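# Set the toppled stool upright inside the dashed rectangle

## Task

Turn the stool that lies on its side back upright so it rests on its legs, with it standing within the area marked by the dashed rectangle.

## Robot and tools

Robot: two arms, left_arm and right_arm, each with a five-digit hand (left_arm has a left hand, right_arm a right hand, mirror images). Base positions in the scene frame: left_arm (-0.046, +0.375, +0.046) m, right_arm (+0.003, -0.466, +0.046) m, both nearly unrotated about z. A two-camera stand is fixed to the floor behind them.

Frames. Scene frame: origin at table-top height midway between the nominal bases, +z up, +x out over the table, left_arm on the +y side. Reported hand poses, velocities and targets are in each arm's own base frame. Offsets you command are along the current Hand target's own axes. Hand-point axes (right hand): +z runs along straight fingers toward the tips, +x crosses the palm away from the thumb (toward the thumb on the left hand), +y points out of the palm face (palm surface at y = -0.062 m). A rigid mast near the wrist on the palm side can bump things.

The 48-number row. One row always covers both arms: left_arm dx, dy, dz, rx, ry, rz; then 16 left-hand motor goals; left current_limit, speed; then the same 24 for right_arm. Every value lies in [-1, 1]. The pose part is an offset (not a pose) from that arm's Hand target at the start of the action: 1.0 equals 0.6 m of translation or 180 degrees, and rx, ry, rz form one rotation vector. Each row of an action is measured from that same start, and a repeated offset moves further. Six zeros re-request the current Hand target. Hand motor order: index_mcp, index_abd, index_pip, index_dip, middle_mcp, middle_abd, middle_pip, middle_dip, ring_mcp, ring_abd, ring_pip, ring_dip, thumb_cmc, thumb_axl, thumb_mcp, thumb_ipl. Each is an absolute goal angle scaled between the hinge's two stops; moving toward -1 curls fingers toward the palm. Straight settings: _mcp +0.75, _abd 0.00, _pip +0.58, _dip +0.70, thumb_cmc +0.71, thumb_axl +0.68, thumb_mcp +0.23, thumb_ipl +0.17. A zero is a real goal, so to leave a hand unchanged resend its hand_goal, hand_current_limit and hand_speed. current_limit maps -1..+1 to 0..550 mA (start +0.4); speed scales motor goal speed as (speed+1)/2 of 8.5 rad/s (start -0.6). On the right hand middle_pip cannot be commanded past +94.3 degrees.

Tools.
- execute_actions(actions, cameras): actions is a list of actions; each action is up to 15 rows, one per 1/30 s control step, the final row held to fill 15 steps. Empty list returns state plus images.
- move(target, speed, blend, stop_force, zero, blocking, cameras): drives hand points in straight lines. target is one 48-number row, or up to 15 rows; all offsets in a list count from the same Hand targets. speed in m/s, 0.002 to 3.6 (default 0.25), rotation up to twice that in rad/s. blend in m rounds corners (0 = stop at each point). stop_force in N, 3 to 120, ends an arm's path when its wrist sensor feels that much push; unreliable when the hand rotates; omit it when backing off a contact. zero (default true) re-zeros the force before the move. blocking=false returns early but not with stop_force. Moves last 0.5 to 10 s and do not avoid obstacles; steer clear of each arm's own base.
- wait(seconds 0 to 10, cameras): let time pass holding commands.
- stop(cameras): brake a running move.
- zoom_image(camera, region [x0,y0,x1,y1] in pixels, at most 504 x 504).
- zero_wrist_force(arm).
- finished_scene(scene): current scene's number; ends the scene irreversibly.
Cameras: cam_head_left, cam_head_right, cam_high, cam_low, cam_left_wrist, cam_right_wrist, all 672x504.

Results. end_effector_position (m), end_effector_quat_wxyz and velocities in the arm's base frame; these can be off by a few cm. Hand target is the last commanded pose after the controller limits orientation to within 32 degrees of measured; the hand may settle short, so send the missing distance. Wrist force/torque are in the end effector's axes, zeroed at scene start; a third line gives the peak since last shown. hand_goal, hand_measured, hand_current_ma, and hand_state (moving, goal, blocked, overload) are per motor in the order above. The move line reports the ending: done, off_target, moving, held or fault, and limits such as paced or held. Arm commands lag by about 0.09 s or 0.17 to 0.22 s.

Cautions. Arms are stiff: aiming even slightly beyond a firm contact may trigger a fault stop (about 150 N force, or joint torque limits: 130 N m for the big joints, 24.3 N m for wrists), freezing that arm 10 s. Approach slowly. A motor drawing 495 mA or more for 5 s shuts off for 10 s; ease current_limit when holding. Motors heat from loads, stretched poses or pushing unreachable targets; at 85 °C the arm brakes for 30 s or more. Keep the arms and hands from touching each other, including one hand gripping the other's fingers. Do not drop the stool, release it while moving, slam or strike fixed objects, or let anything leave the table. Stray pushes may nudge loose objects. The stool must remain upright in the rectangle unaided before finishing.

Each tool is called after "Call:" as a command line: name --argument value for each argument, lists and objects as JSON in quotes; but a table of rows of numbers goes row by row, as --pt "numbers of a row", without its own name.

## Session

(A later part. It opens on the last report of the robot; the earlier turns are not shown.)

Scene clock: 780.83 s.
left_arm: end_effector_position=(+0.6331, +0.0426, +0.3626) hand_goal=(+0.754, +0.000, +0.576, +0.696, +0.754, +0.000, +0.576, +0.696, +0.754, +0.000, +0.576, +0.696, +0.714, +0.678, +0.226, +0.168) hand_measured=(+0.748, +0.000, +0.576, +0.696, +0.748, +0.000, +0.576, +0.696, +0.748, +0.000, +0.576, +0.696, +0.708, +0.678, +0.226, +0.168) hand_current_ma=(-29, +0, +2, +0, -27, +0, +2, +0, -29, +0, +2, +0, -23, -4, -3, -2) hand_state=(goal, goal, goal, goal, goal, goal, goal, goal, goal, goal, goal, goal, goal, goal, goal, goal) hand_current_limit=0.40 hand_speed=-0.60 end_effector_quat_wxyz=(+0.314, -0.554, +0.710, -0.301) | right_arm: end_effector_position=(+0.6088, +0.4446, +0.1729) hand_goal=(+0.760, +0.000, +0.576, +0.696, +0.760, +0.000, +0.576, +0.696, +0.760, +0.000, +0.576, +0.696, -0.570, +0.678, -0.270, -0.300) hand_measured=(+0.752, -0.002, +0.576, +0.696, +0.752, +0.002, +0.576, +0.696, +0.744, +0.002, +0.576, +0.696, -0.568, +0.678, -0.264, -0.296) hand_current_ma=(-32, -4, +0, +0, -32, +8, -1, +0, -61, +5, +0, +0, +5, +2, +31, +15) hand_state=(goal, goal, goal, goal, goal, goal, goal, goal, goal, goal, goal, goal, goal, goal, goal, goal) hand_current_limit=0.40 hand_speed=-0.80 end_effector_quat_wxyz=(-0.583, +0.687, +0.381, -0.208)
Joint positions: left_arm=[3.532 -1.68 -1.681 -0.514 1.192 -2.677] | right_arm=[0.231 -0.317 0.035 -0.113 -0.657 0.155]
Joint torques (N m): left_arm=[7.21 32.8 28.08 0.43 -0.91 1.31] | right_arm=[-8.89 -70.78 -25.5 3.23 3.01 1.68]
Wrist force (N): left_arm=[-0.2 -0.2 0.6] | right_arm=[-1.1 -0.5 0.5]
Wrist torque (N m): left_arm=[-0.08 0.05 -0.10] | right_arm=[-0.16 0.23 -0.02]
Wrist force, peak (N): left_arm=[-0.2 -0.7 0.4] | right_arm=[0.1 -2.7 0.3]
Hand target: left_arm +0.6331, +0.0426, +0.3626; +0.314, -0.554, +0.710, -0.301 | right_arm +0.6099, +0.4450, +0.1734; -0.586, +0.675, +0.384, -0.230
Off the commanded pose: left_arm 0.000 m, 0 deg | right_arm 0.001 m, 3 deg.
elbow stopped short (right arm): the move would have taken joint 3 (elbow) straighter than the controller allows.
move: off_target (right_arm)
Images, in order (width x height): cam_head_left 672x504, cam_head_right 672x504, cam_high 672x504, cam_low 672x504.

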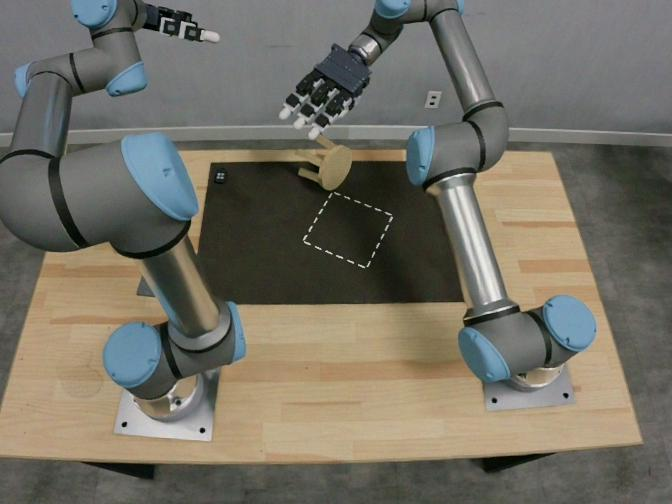

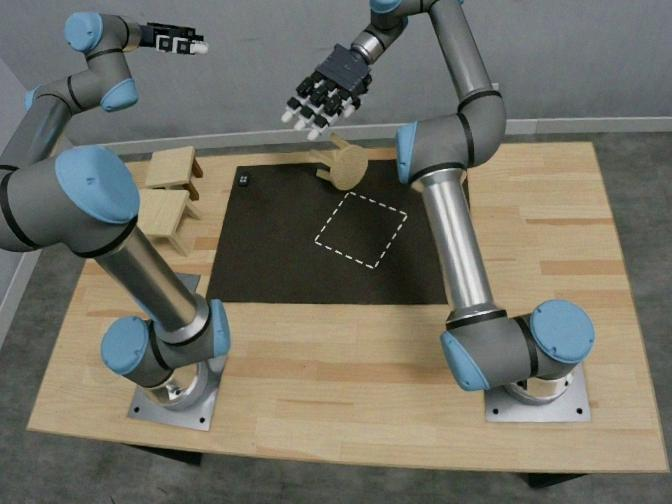

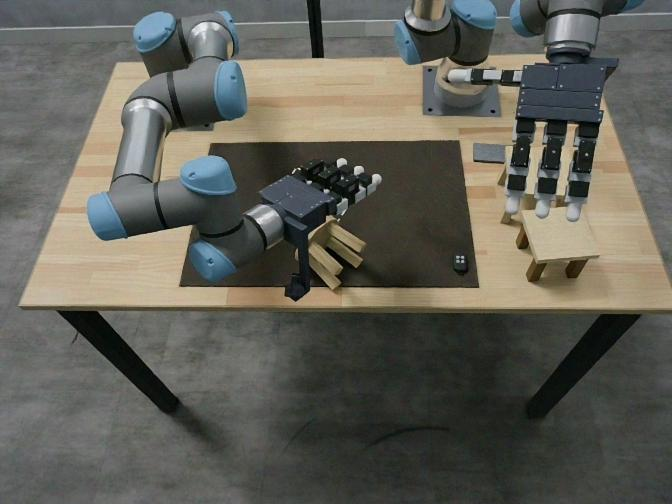

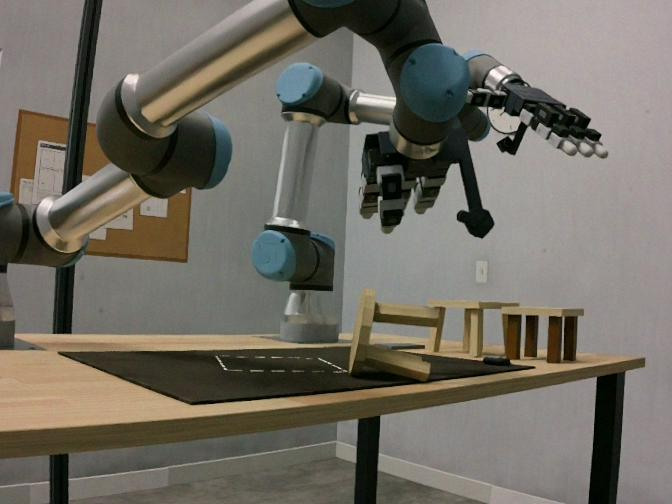

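Call:
move --target '[0,0,0,0,0,0,0.754,0,0.576,0.696,0.754,0,0.576,0.696,0.754,0,0.576,0.696,0.714,0.678,0.226,0.168,0.4,-0.6,-0.035,0.242,0.0515,0,0,0,0.80,0,0.576,0.696,0.80,0,0.576,0.696,0.80,0,0.576,0.696,-0.571,0.678,-0.27,-0.30,0.4,-0.8]' --speed 0.08 --stop_force 8 --cameras '["cam_high","cam_low","cam_right_wrist","cam_head_left"]'

Call:
zoom_image --camera "cam_high" --region '[240, 160, 400, 320]'

Scene clock: 874.83 s.
left_arm: end_effector_position=(+0.6331, +0.0426, +0.3626) hand_goal=(+0.754, +0.000, +0.576, +0.696, +0.754, +0.000, +0.576, +0.696, +0.754, +0.000, +0.576, +0.696, +0.714, +0.678, +0.226, +0.168) hand_measured=(+0.748, +0.000, +0.576, +0.696, +0.748, +0.000, +0.576, +0.696, +0.748, +0.000, +0.576, +0.696, +0.708, +0.678, +0.226, +0.168) hand_current_ma=(-29, +0, +2, +0, -27, +0, +2, +0, -29, +0, +2, +0, -23, -4, -3, -2) hand_state=(goal, goal, goal, goal, goal, goal, goal, goal, goal, goal, goal, goal, goal, goal, goal, goal) hand_current_limit=0.40 hand_speed=-0.60 end_effector_quat_wxyz=(+0.314, -0.554, +0.710, -0.301) | right_arm: end_effector_position=(+0.6096, +0.4447, +0.0616) hand_goal=(+0.800, +0.000, +0.576, +0.696, +0.800, +0.000, +0.576, +0.696, +0.800, +0.000, +0.576, +0.696, -0.570, +0.678, -0.270, -0.300) hand_measured=(+0.778, -0.002, +0.576, +0.696, +0.782, +0.002, +0.576, +0.696, +0.782, +0.002, +0.576, +0.696, -0.570, +0.680, -0.296, -0.328) hand_current_ma=(-88, -4, +0, +0, -77, +8, -1, +0, -73, +5, -1, +0, +2, +4, -136, -152) hand_state=(blocked, goal, goal, goal, goal, goal, goal, goal, goal, goal, goal, goal, goal, goal, blocked, blocked) hand_current_limit=0.40 hand_speed=-0.80 end_effector_quat_wxyz=(-0.585, +0.678, +0.383, -0.225)
Joint positions: left_arm=[3.532 -1.68 -1.681 -0.514 1.192 -2.677] | right_arm=[0.234 -0.332 0.36 -0.376 -0.677 0.128]
Joint torques (N m): left_arm=[7.18 33.75 27.88 0.25 -0.75 1.23] | right_arm=[-8.26 -69.69 -25.27 3.24 3.14 1.36]
Wrist force (N): left_arm=[0.0 -0.1 0.3] | right_arm=[-0.8 -3.1 -2.0]
Wrist torque (N m): left_arm=[-0.05 0.00 -0.07] | right_arm=[-0.19 0.16 0.03]
Wrist force, peak (N): left_arm=[-0.4 -0.5 0.4] | right_arm=[-1.0 -8.8 -6.0]
Hand target: left_arm +0.6331, +0.0426, +0.3626; +0.314, -0.554, +0.710, -0.301 | right_arm +0.6096, +0.4447, +0.0616; -0.585, +0.678, +0.383, -0.225 (not the last commanded pose)
Off the commanded pose: left_arm 0.000 m, 0 deg | right_arm 0.038 m, 1 deg.
move: contact (right_arm)
Images, in order (width x height): cam_head_left 672x504, cam_high 672x504, cam_low 672x504, cam_right_wrist 672x504.

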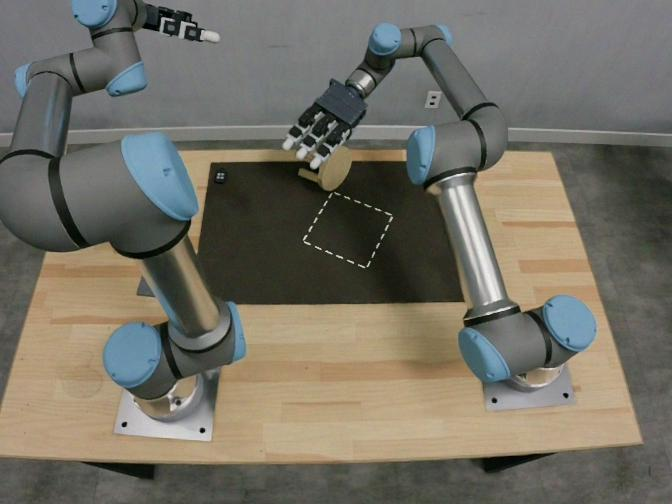

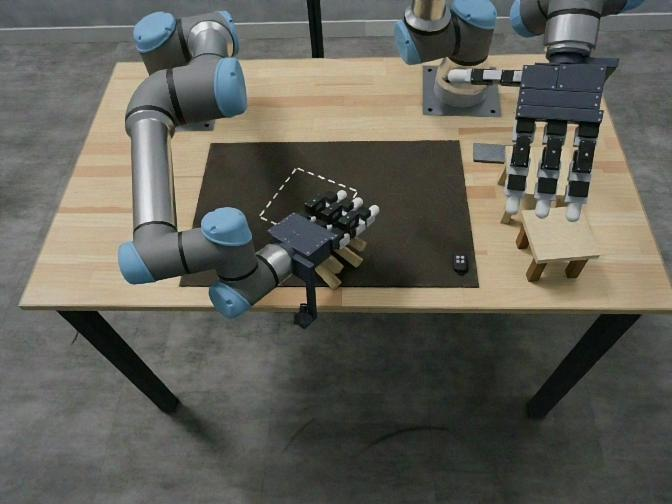

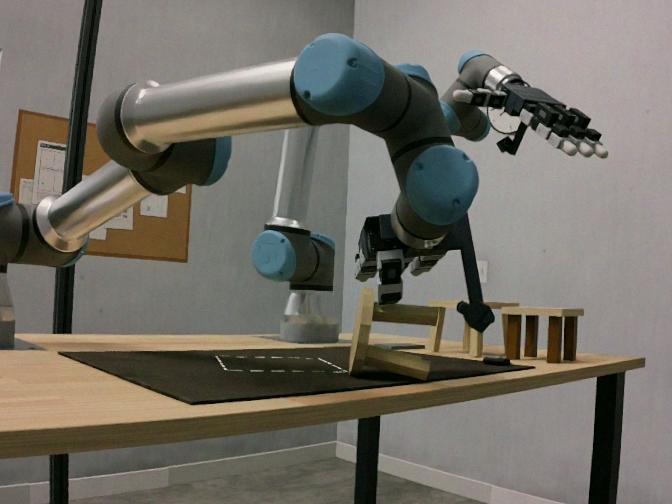

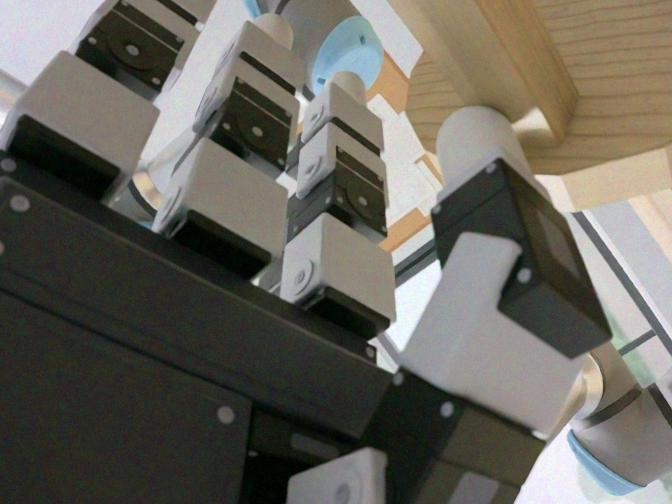

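Scaled by 3.150 from the camera's 672x504 image, which has a finer 960x720 frame.

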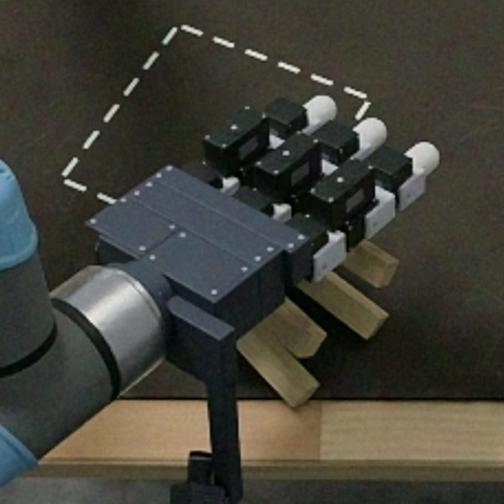

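Call:
move --pt "0 0 0 0 0 0 0.754 0 0.576 0.696 0.754 0 0.576 0.696 0.754 0 0.576 0.696 0.714 0.678 0.226 0.168 0.4 -0.6 -0.0698 -0.3595 -0.0417 0 0 0 0.754 0 0.576 0.696 0.754 0 0.576 0.696 0.754 0 0.576 0.696 -0.571 0.678 -0.27 -0.30 0.4 -0.8" --pt "0 0 0 0 0 0 0.754 0 0.576 0.696 0.754 0 0.576 0.696 0.754 0 0.576 0.696 0.714 0.678 0.226 0.168 0.4 -0.6 -0.0698 -0.3595 -0.0417 -0.4341 -0.0175 0.055 0.754 0 0.576 0.696 0.754 0 0.576 0.696 0.754 0 0.576 0.696 -0.571 0.678 -0.27 -0.30 0.4 -0.8" --pt "0 0 0 0 0 0 0.754 0 0.576 0.696 0.754 0 0.576 0.696 0.754 0 0.576 0.696 0.714 0.678 0.226 0.168 0.4 -0.6 0.0043 -0.288 -0.3273 -0.4341 -0.0175 0.055 0.754 0 0.576 0.696 0.754 0 0.576 0.696 0.754 0 0.576 0.696 -0.571 0.678 -0.27 -0.30 0.4 -0.8" --speed 0.3 --blend 0.02 --cameras '["cam_high","cam_low","cam_head_left"]'

Call:
zoom_image --camera "cam_high" --region '[240, 160, 400, 320]'

Scene clock: 954.03 s.
left_arm: end_effector_position=(+0.6331, +0.0426, +0.3626) hand_goal=(+0.754, +0.000, +0.576, +0.696, +0.754, +0.000, +0.576, +0.696, +0.754, +0.000, +0.576, +0.696, +0.714, +0.678, +0.226, +0.168) hand_measured=(+0.748, +0.000, +0.576, +0.696, +0.748, +0.000, +0.576, +0.696, +0.748, +0.000, +0.576, +0.696, +0.708, +0.678, +0.226, +0.168) hand_current_ma=(-29, +0, +2, +0, -27, +0, +2, +0, -29, +0, +2, +0, -23, -4, -3, -2) hand_state=(goal, goal, goal, goal, goal, goal, goal, goal, goal, goal, goal, goal, goal, goal, goal, goal) hand_current_limit=0.40 hand_speed=-0.60 end_effector_quat_wxyz=(+0.314, -0.554, +0.710, -0.301) | right_arm: end_effector_position=(+0.7147, +0.3283, +0.2710) hand_goal=(+0.754, +0.000, +0.576, +0.696, +0.754, +0.000, +0.576, +0.696, +0.754, +0.000, +0.576, +0.696, -0.570, +0.678, -0.270, -0.300) hand_measured=(+0.750, -0.002, +0.576, +0.696, +0.750, +0.002, +0.576, +0.696, +0.752, +0.002, +0.576, +0.696, -0.570, +0.678, -0.270, -0.300) hand_current_ma=(-12, -4, -1, +0, -11, +8, -1, +0, -10, +5, -1, +0, -1, -1, -2, -4) hand_state=(goal, goal, goal, goal, goal, goal, goal, goal, goal, goal, goal, goal, goal, goal, goal, goal) hand_current_limit=0.40 hand_speed=-0.80 end_effector_quat_wxyz=(+0.002, +0.917, +0.398, +0.004)
Joint positions: left_arm=[3.532 -1.68 -1.681 -0.514 1.192 -2.677] | right_arm=[0.372 -0.866 0.832 -1.545 -1.575 1.123]
Joint torques (N m): left_arm=[6.32 32.81 27.71 0.37 -0.83 1.23] | right_arm=[-10.05 -46.25 -29.25 0.22 2.49 -1.33]
Wrist force (N): left_arm=[-0.2 -0.1 0.3] | right_arm=[-0.2 -1.0 1.9]
Wrist torque (N m): left_arm=[-0.06 0.03 -0.09] | right_arm=[-0.31 -0.27 -0.18]
Wrist force, peak (N): left_arm=[-0.4 -0.5 0.3] | right_arm=[-0.8 -3.6 -2.1]
Hand target: left_arm +0.6331, +0.0426, +0.3626; +0.314, -0.554, +0.710, -0.301 | right_arm +0.7147, +0.3283, +0.2710; +0.002, +0.917, +0.398, +0.004
Off the commanded pose: left_arm 0.000 m, 0 deg | right_arm 0.000 m, 0 deg.
move: done
Images, in order (width x height): cam_head_left 672x504, cam_high 672x504, cam_low 672x504.

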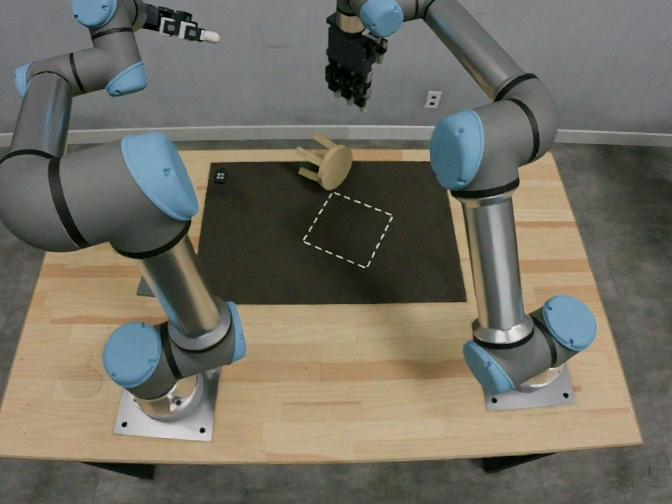

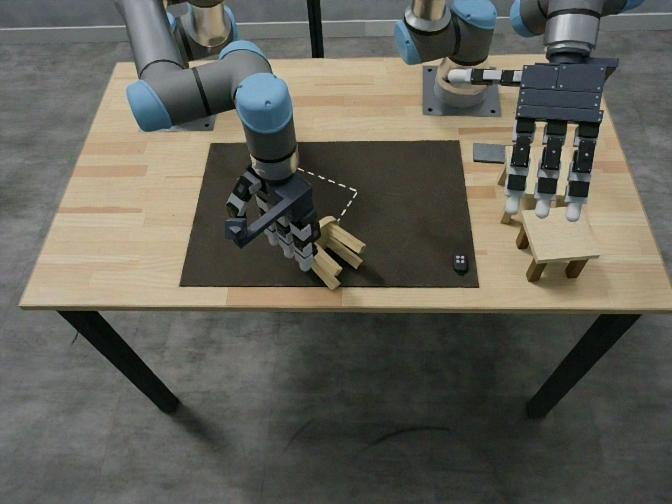

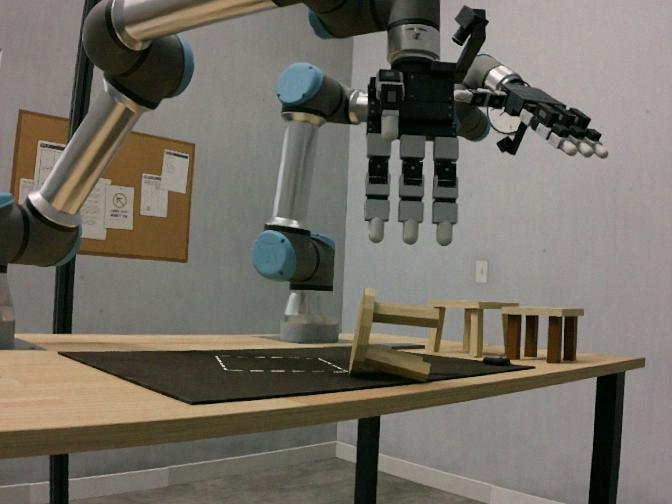

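Scaled by 3.150 from the camera's 672x504 image, which has a finer 960x720 frame.

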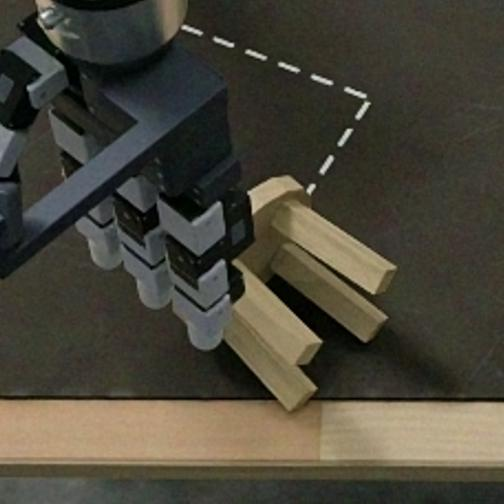

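Call:
execute_actions --actions '[]'

Scene clock: 978.80 s.
left_arm: end_effector_position=(+0.6331, +0.0426, +0.3626) hand_goal=(+0.754, +0.000, +0.576, +0.696, +0.754, +0.000, +0.576, +0.696, +0.754, +0.000, +0.576, +0.696, +0.714, +0.678, +0.226, +0.168) hand_measured=(+0.748, +0.000, +0.576, +0.696, +0.748, +0.000, +0.576, +0.696, +0.748, +0.000, +0.576, +0.696, +0.708, +0.678, +0.226, +0.168) hand_current_ma=(-29, +0, +2, +0, -27, +0, +2, +0, -29, +0, +2, +0, -23, -4, -3, -2) hand_state=(goal, goal, goal, goal, goal, goal, goal, goal, goal, goal, goal, goal, goal, goal, goal, goal) hand_current_limit=0.40 hand_speed=-0.60 end_effector_quat_wxyz=(+0.314, -0.554, +0.710, -0.301) | right_arm: end_effector_position=(+0.7147, +0.3283, +0.2710) hand_goal=(+0.754, +0.000, +0.576, +0.696, +0.754, +0.000, +0.576, +0.696, +0.754, +0.000, +0.576, +0.696, -0.570, +0.678, -0.270, -0.300) hand_measured=(+0.750, -0.002, +0.576, +0.696, +0.750, +0.002, +0.576, +0.696, +0.752, +0.002, +0.576, +0.696, -0.570, +0.678, -0.270, -0.300) hand_current_ma=(-12, -4, -1, +0, -11, +8, -1, +0, -10, +5, -1, +0, -1, -1, -2, -4) hand_state=(goal, goal, goal, goal, goal, goal, goal, goal, goal, goal, goal, goal, goal, goal, goal, goal) hand_current_limit=0.40 hand_speed=-0.80 end_effector_quat_wxyz=(+0.002, +0.917, +0.398, +0.004)
Joint positions: left_arm=[3.532 -1.68 -1.681 -0.514 1.192 -2.677] | right_arm=[0.372 -0.866 0.832 -1.545 -1.575 1.123]
Joint velocities: within noise
Joint torques (N m): left_arm=[6.57 31.82 26.97 0.37 -0.58 1.29] | right_arm=[-8.92 -46.12 -28.76 0.35 2.47 -1.45]
Wrist force (N): left_arm=[-0.2 0.1 0.1] | right_arm=[-0.3 -0.8 2.0]
Wrist torque (N m): left_arm=[-0.01 0.03 -0.10] | right_arm=[-0.30 -0.25 -0.20]
Wrist force, peak (N): left_arm=[-0.5 -0.1 0.4] | right_arm=[-0.1 -1.0 2.3]
Hand target: left_arm +0.6331, +0.0426, +0.3626; +0.314, -0.554, +0.710, -0.301 | right_arm +0.7147, +0.3283, +0.2710; +0.002, +0.917, +0.398, +0.004
Off the commanded pose: left_arm 0.000 m, 0 deg | right_arm 0.000 m, 0 deg.

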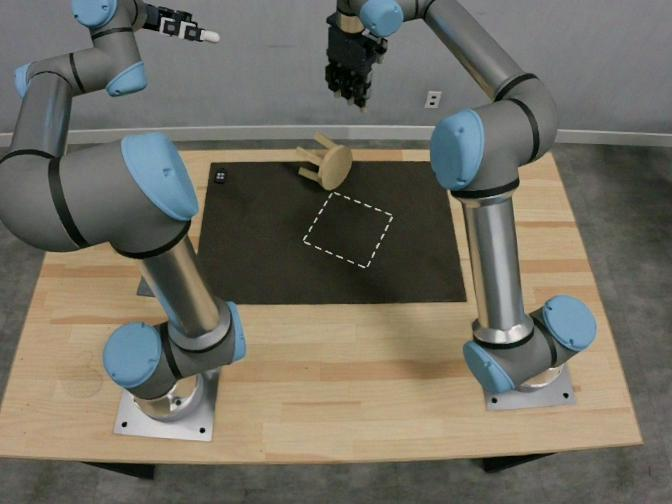

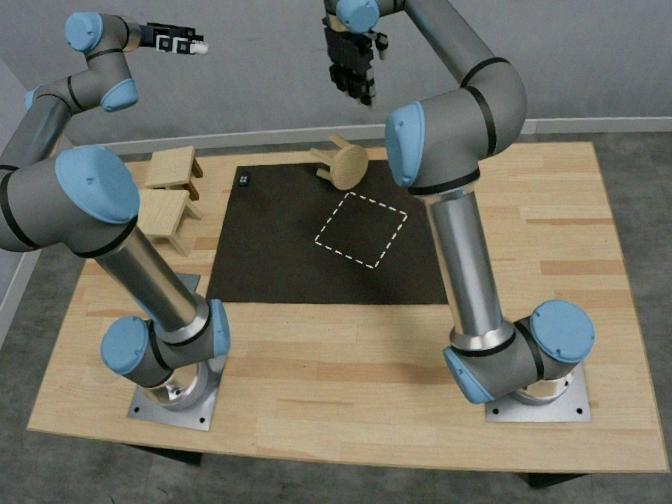

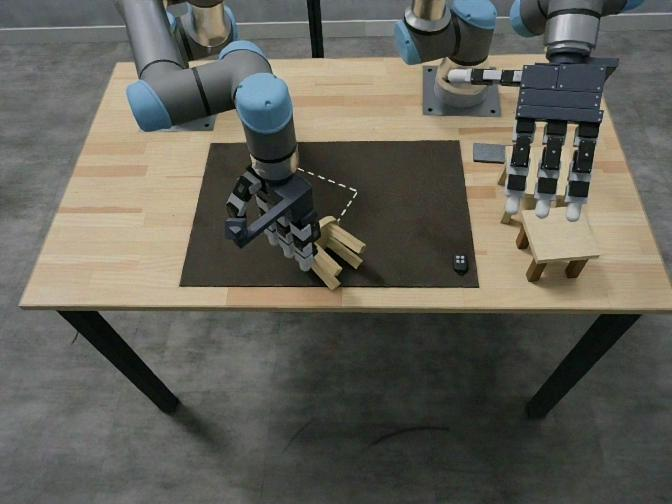

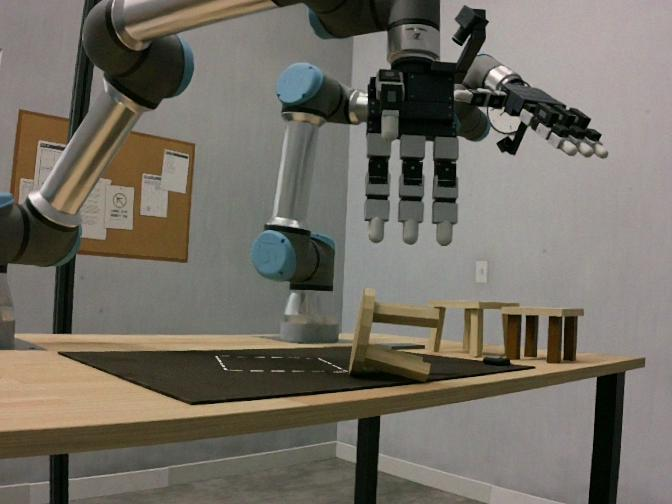

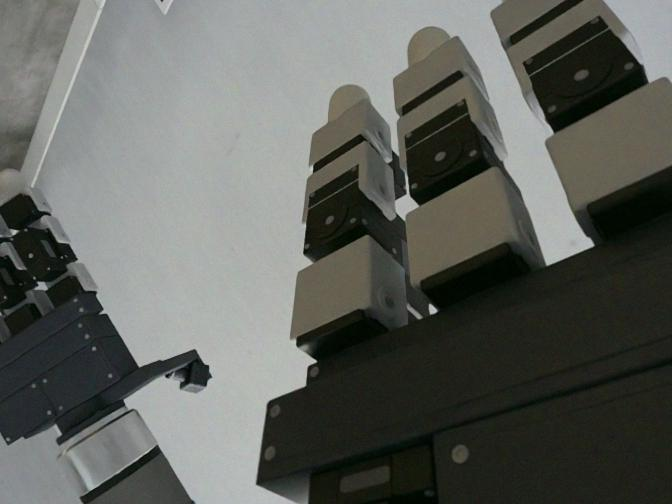

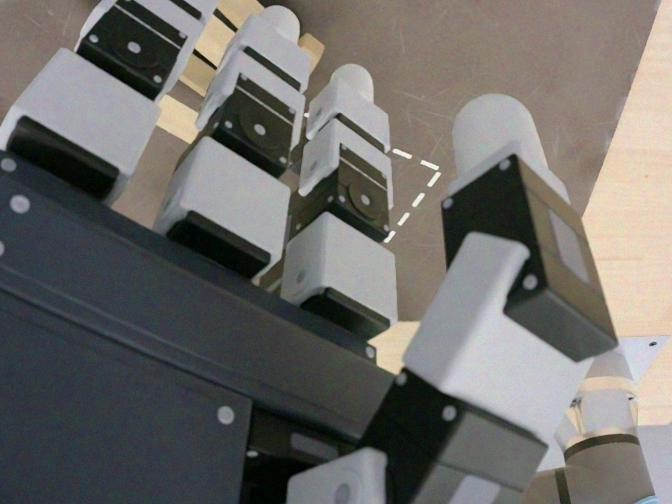

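Call:
move --pt "0 0 0 0 0 0 0.754 0 0.576 0.696 0.754 0 0.576 0.696 0.754 0 0.576 0.696 0.714 0.678 0.226 0.168 0.4 -0.6 0 0 0.285 0 0 0 0.754 0 0.576 0.696 0.754 0 0.576 0.696 0.754 0 0.576 0.696 -0.570 0.678 -0.27 -0.30 0.4 -0.8" --pt "0 0 0 0 0 0 0.754 0 0.576 0.696 0.754 0 0.576 0.696 0.754 0 0.576 0.696 0.714 0.678 0.226 0.168 0.4 -0.6 0 -0.05 0.285 0 0 0 0.754 0 0.576 0.696 0.754 0 0.576 0.696 0.754 0 0.576 0.696 -0.570 0.678 -0.27 -0.30 0.4 -0.8" --speed '[0.12, 0.04]' --stop_force 12 --cameras '["cam_high","cam_low","cam_head_left"]'

Scene clock: 1013.07 s.
left_arm: end_effector_position=(+0.6331, +0.0426, +0.3626) hand_goal=(+0.754, +0.000, +0.576, +0.696, +0.754, +0.000, +0.576, +0.696, +0.754, +0.000, +0.576, +0.696, +0.714, +0.678, +0.226, +0.168) hand_measured=(+0.748, +0.000, +0.576, +0.696, +0.748, +0.000, +0.576, +0.696, +0.748, +0.000, +0.576, +0.696, +0.708, +0.678, +0.226, +0.168) hand_current_ma=(-29, +0, +2, +0, -27, +0, +2, +0, -29, +0, +2, +0, -23, -4, -3, -2) hand_state=(goal, goal, goal, goal, goal, goal, goal, goal, goal, goal, goal, goal, goal, goal, goal, goal) hand_current_limit=0.40 hand_speed=-0.60 end_effector_quat_wxyz=(+0.314, -0.554, +0.710, -0.301) | right_arm: end_effector_position=(+0.6943, +0.3485, +0.0998) hand_goal=(+0.754, +0.000, +0.576, +0.696, +0.754, +0.000, +0.576, +0.696, +0.754, +0.000, +0.576, +0.696, -0.570, +0.678, -0.270, -0.300) hand_measured=(+0.748, -0.002, +0.576, +0.696, +0.750, +0.002, +0.576, +0.696, +0.752, +0.002, +0.576, +0.696, -0.570, +0.678, -0.270, -0.300) hand_current_ma=(-20, -4, -1, +0, -11, +8, -1, +0, -10, +5, -1, +0, -1, -1, -2, -4) hand_state=(goal, goal, goal, goal, goal, goal, goal, goal, goal, goal, goal, goal, goal, goal, goal, goal) hand_current_limit=0.40 hand_speed=-0.80 end_effector_quat_wxyz=(+0.002, +0.917, +0.398, +0.004)
Joint positions: left_arm=[3.532 -1.68 -1.681 -0.514 1.192 -2.677] | right_arm=[0.407 -0.804 1.171 -1.945 -1.576 1.158]
Joint torques (N m): left_arm=[6.77 33.23 27.47 0.42 -0.55 1.11] | right_arm=[11.54 -61.24 -12.73 -5.38 -2.34 1.63]
Wrist force (N): left_arm=[-0.4 -0.3 0.2] | right_arm=[-0.3 -0.1 0.6]
Wrist torque (N m): left_arm=[-0.07 0.07 -0.11] | right_arm=[-0.23 -0.25 -0.35]
Wrist force, peak (N): left_arm=[-0.4 -0.4 0.5] | right_arm=[-0.7 -0.4 2.8]
Hand target: left_arm +0.6331, +0.0426, +0.3626; +0.314, -0.554, +0.710, -0.301 | right_arm +0.6943, +0.3485, +0.0998; +0.002, +0.917, +0.398, +0.004
Off the commanded pose: left_arm 0.000 m, 0 deg | right_arm 0.000 m, 0 deg.
move: done
Images, in order (width x height): cam_head_left 672x504, cam_high 672x504, cam_low 672x504.

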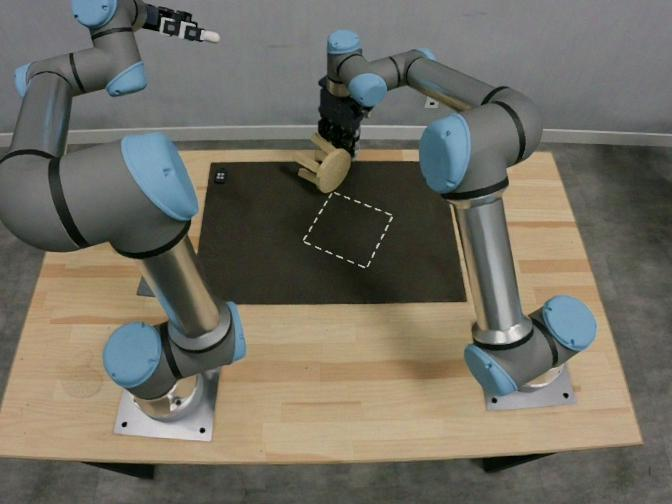

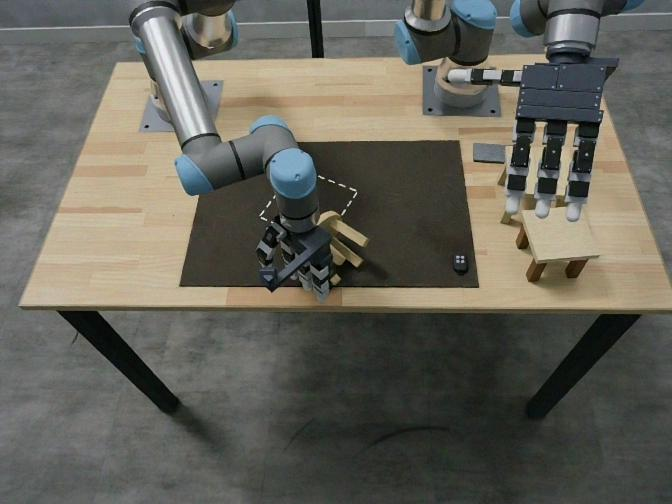

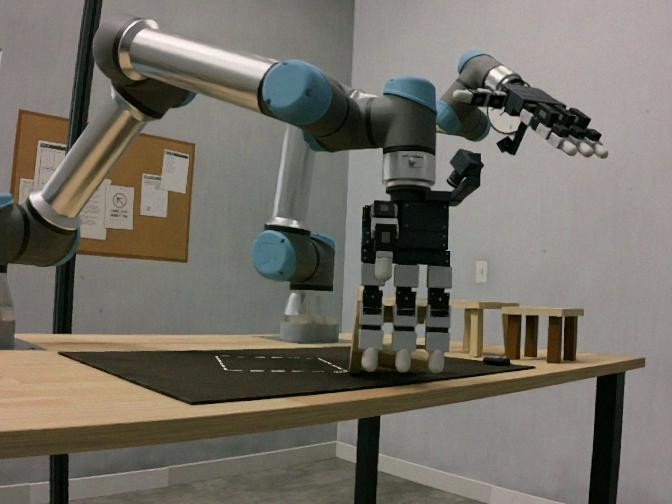

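Call:
move --target '[0,0,0,0,0,0,0.754,0,0.576,0.696,0.754,0,0.576,0.696,0.754,0,0.576,0.696,0.714,0.678,0.226,0.168,0.4,-0.6,0,-0.25,0,0,0,0,0.754,0,0.576,0.696,0.754,0,0.576,0.696,0.754,0,0.576,0.696,-0.570,0.678,-0.27,-0.30,0.4,-0.8]' --speed 0.05 --stop_force 12 --cameras '["cam_high","cam_low","cam_head_left"]'

Scene clock: 1020.13 s.
left_arm: end_effector_position=(+0.6331, +0.0426, +0.3626) hand_goal=(+0.754, +0.000, +0.576, +0.696, +0.754, +0.000, +0.576, +0.696, +0.754, +0.000, +0.576, +0.696, +0.714, +0.678, +0.226, +0.168) hand_measured=(+0.748, +0.000, +0.576, +0.696, +0.748, +0.000, +0.576, +0.696, +0.748, +0.000, +0.576, +0.696, +0.708, +0.678, +0.226, +0.168) hand_current_ma=(-29, +0, +2, +0, -27, +0, +2, +0, -29, +0, +2, +0, -23, -4, -3, -2) hand_state=(goal, goal, goal, goal, goal, goal, goal, goal, goal, goal, goal, goal, goal, goal, goal, goal) hand_current_limit=0.40 hand_speed=-0.60 end_effector_quat_wxyz=(+0.314, -0.554, +0.710, -0.301) | right_arm: end_effector_position=(+0.6566, +0.3838, +0.0995) hand_goal=(+0.754, +0.000, +0.576, +0.696, +0.754, +0.000, +0.576, +0.696, +0.754, +0.000, +0.576, +0.696, -0.570, +0.678, -0.270, -0.300) hand_measured=(+0.708, -0.026, +0.572, +0.696, +0.732, +0.000, +0.580, +0.696, +0.736, +0.000, +0.566, +0.694, -0.570, +0.678, -0.270, -0.300) hand_current_ma=(-211, -86, -17, +0, -90, -2, +14, +0, -73, -2, -36, -3, -1, -1, -3, -4) hand_state=(blocked, blocked, goal, goal, blocked, goal, goal, goal, goal, goal, goal, goal, goal, goal, goal, goal) hand_current_limit=0.40 hand_speed=-0.80 end_effector_quat_wxyz=(+0.002, +0.917, +0.398, +0.004)
Joint positions: left_arm=[3.532 -1.68 -1.681 -0.514 1.192 -2.677] | right_arm=[0.471 -0.829 1.217 -1.965 -1.576 1.222]
Joint torques (N m): left_arm=[6.65 33.31 26.93 0.37 -0.71 1.19] | right_arm=[-7.46 -43.22 -24.96 1 2.97 -1.32]
Wrist force (N): left_arm=[0.0 -0.4 0.2] | right_arm=[1.5 2.7 -1.5]
Wrist torque (N m): left_arm=[-0.08 0.00 -0.06] | right_arm=[-0.21 -0.04 0.03]
Wrist force, peak (N): left_arm=[-0.7 -0.4 0.3] | right_arm=[7.6 12.5 -12.8]
Hand target: left_arm +0.6331, +0.0426, +0.3626; +0.314, -0.554, +0.710, -0.301 | right_arm +0.6566, +0.3838, +0.0995; +0.002, +0.917, +0.398, +0.004 (not the last commanded pose)
Off the commanded pose: left_arm 0.000 m, 0 deg | right_arm 0.098 m, 0 deg.
move: contact (right_arm)
Images, in order (width x height): cam_head_left 672x504, cam_high 672x504, cam_low 672x504.

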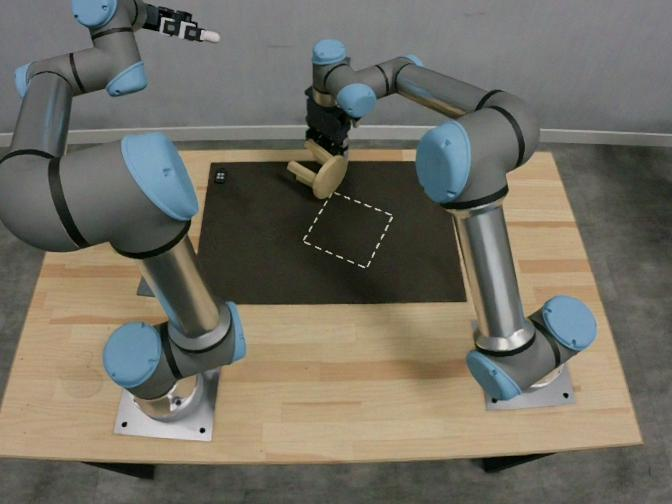

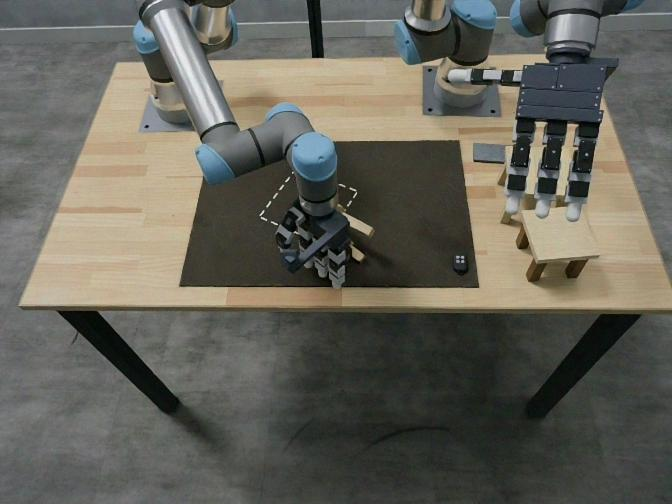

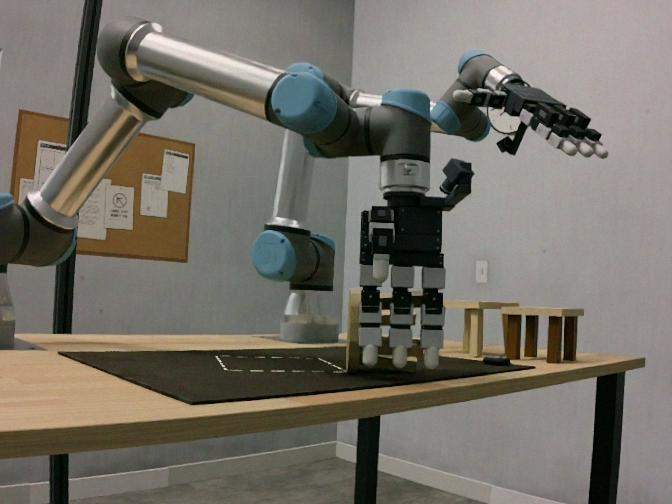

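Call:
zoom_image --camera "cam_high" --region '[220, 140, 420, 300]'

Call:
zoom_image --camera "cam_head_left" --region '[260, 90, 420, 230]'

Call:
zoom_image --camera "cam_low" --region '[320, 230, 480, 400]'

Scaled by 2.520 from the camera's 672x504 image, which has a finer 960x720 frame.

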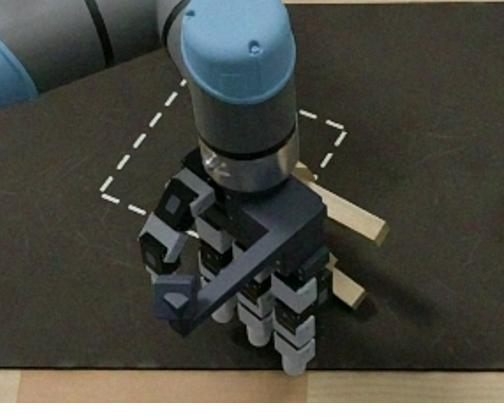

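Scaled by 3.150 from the camera's 672x504 image, which has a finer 960x720 frame.

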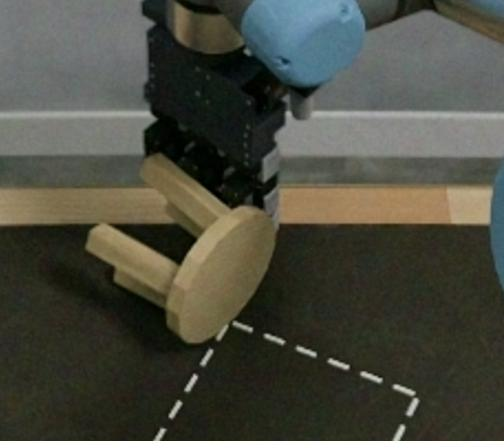

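Scaled by 2.965 from the camera's 672x504 image, which has a finer 960x720 frame.

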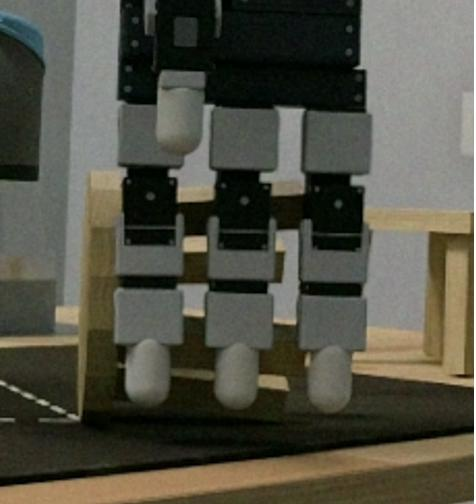

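Call:
move --pt "0 0 0 0 0 0 0.754 0 0.576 0.696 0.754 0 0.576 0.696 0.754 0 0.576 0.696 0.714 0.678 0.226 0.168 0.4 -0.6 0 0.05 0 0 0 0 0.754 0 0.576 0.696 0.754 0 0.576 0.696 0.754 0 0.576 0.696 -0.570 0.678 -0.27 -0.30 0.4 -0.8" --pt "0 0 0 0 0 0 0.754 0 0.576 0.696 0.754 0 0.576 0.696 0.754 0 0.576 0.696 0.714 0.678 0.226 0.168 0.4 -0.6 -0.15 0.15 -0.25 0 0 0 0.754 0 0.576 0.696 0.754 0 0.576 0.696 0.754 0 0.576 0.696 -0.570 0.678 -0.27 -0.30 0.4 -0.8" --speed '[0.08, 0.25]' --cameras '["cam_high","cam_low","cam_head_left"]'

Call:
zoom_image --camera "cam_high" --region '[260, 140, 420, 300]'

Call:
zoom_image --camera "cam_head_left" --region '[260, 90, 420, 230]'

Call:
zoom_image --camera "cam_low" --region '[320, 230, 480, 400]'

Scene clock: 1062.47 s.
left_arm: end_effector_position=(+0.6331, +0.0426, +0.3626) hand_goal=(+0.754, +0.000, +0.576, +0.696, +0.754, +0.000, +0.576, +0.696, +0.754, +0.000, +0.576, +0.696, +0.714, +0.678, +0.226, +0.168) hand_measured=(+0.748, +0.000, +0.576, +0.696, +0.748, +0.000, +0.576, +0.696, +0.748, +0.000, +0.576, +0.696, +0.708, +0.678, +0.226, +0.168) hand_current_ma=(-29, +0, +2, +0, -27, +0, +2, +0, -29, +0, +2, +0, -23, -4, -3, -2) hand_state=(goal, goal, goal, goal, goal, goal, goal, goal, goal, goal, goal, goal, goal, goal, goal, goal) hand_current_limit=0.40 hand_speed=-0.60 end_effector_quat_wxyz=(+0.314, -0.554, +0.710, -0.301) | right_arm: end_effector_position=(+0.6596, +0.2569, +0.2496) hand_goal=(+0.754, +0.000, +0.576, +0.696, +0.754, +0.000, +0.576, +0.696, +0.754, +0.000, +0.576, +0.696, -0.570, +0.678, -0.270, -0.300) hand_measured=(+0.750, -0.002, +0.574, +0.696, +0.750, +0.000, +0.578, +0.696, +0.750, +0.000, +0.572, +0.694, -0.570, +0.678, -0.270, -0.300) hand_current_ma=(-14, -7, -8, +0, -14, +1, +8, +0, -13, -2, -11, -3, -1, -1, -3, -4) hand_state=(goal, goal, goal, goal, goal, goal, goal, goal, goal, goal, goal, goal, goal, goal, goal, goal) hand_current_limit=0.40 hand_speed=-0.80 end_effector_quat_wxyz=(+0.002, +0.917, +0.398, +0.004)
Joint positions: left_arm=[3.532 -1.68 -1.681 -0.514 1.192 -2.677] | right_arm=[0.305 -1.093 1.252 -1.738 -1.575 1.056]
Joint torques (N m): left_arm=[6.38 32.74 26.7 0.31 -0.43 1.04] | right_arm=[-9.02 -52.21 -28.62 0.36 2.47 -1.42]
Wrist force (N): left_arm=[-0.4 0.0 0.3] | right_arm=[-1.1 -0.9 1.6]
Wrist torque (N m): left_arm=[-0.04 0.06 -0.11] | right_arm=[-0.31 -0.07 -0.22]
Wrist force, peak (N): left_arm=[-0.4 -0.3 0.5] | right_arm=[1.3 3.1 -2.0]
Hand target: left_arm +0.6331, +0.0426, +0.3626; +0.314, -0.554, +0.710, -0.301 | right_arm +0.6596, +0.2568, +0.2497; +0.002, +0.917, +0.398, +0.004
Off the commanded pose: left_arm 0.000 m, 0 deg | right_arm 0.000 m, 0 deg.
move: done
Images, in order (width x height): cam_head_left 672x504, cam_high 672x504, cam_low 672x504.

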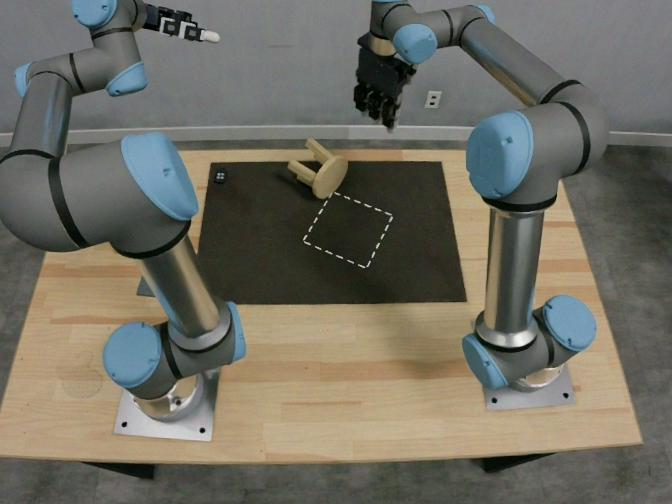

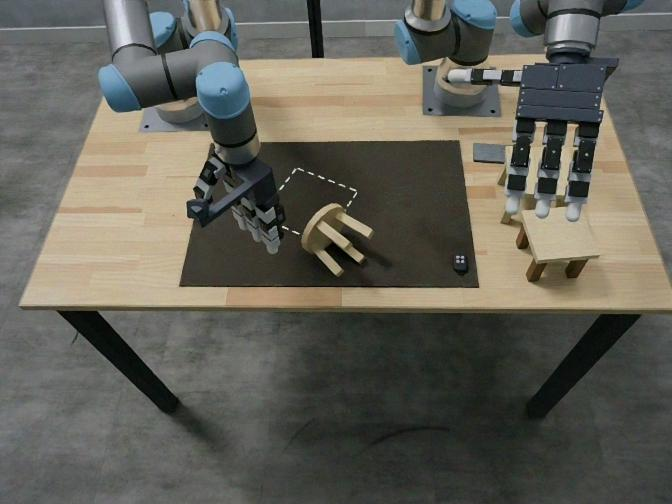

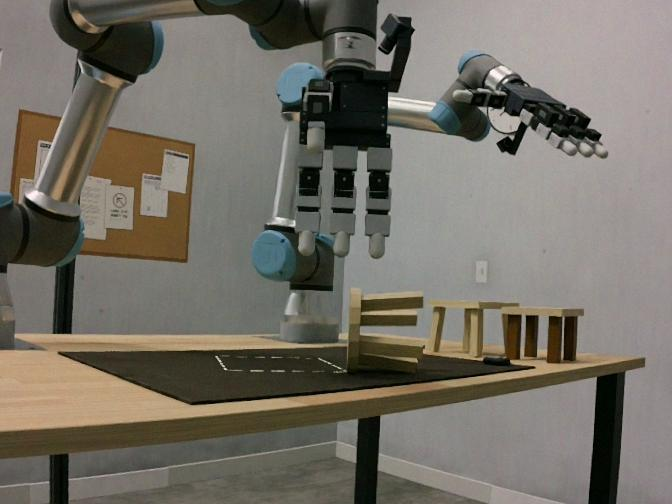

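Scaled by 3.150 from the camera's 672x504 image, which has a finer 960x720 frame.

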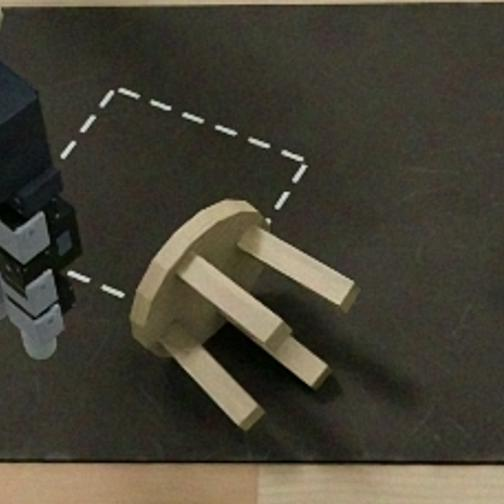

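Scaled by 3.150 from the camera's 672x504 image, which has a finer 960x720 frame.

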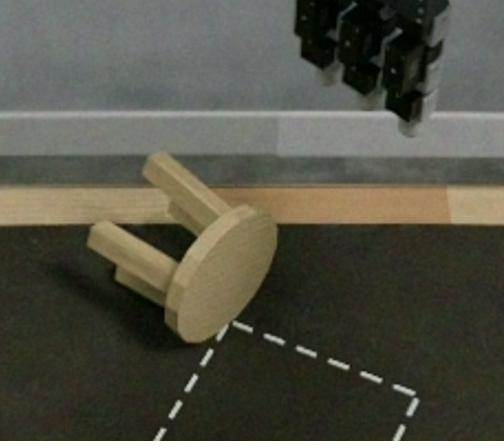

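Scaled by 2.965 from the camera's 672x504 image, which has a finer 960x720 frame.

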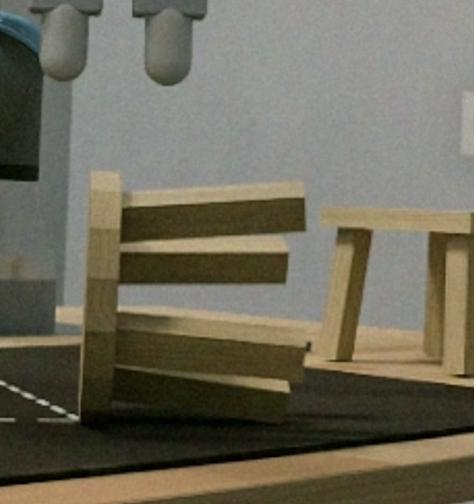

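Call:
zoom_image --camera "cam_high" --region '[295, 195, 385, 285]'

Call:
zoom_image --camera "cam_low" --region '[330, 280, 440, 380]'

Call:
zoom_image --camera "cam_head_left" --region '[280, 130, 360, 210]'

Scaled by 5.600 from the camera's 672x504 image, which has a finer 960x720 frame.

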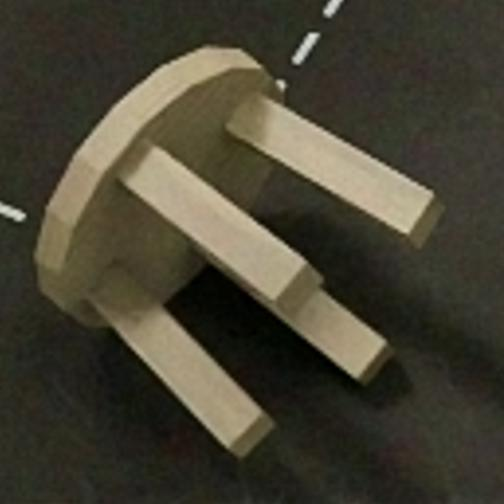

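Scaled by 4.582 from the camera's 672x504 image, which has a finer 960x720 frame.

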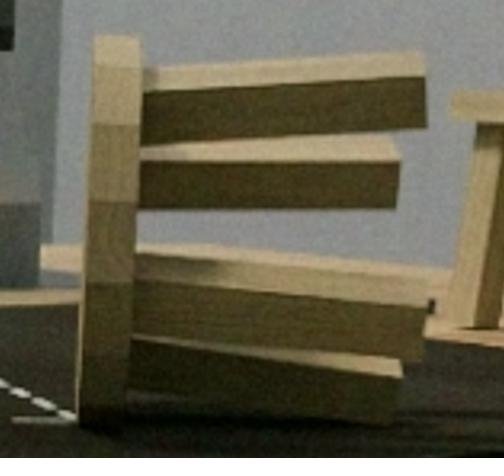

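Scaled by 6.300 from the camera's 672x504 image, which has a finer 960x720 frame.

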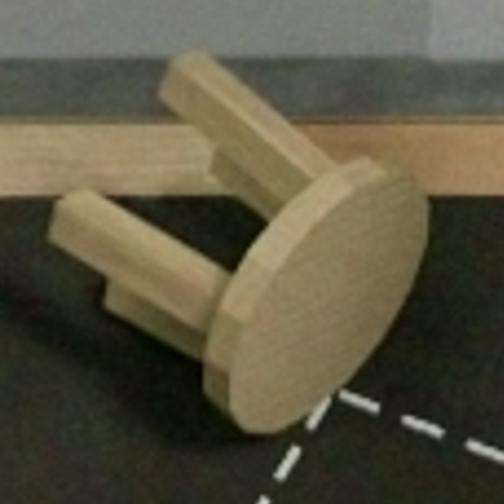

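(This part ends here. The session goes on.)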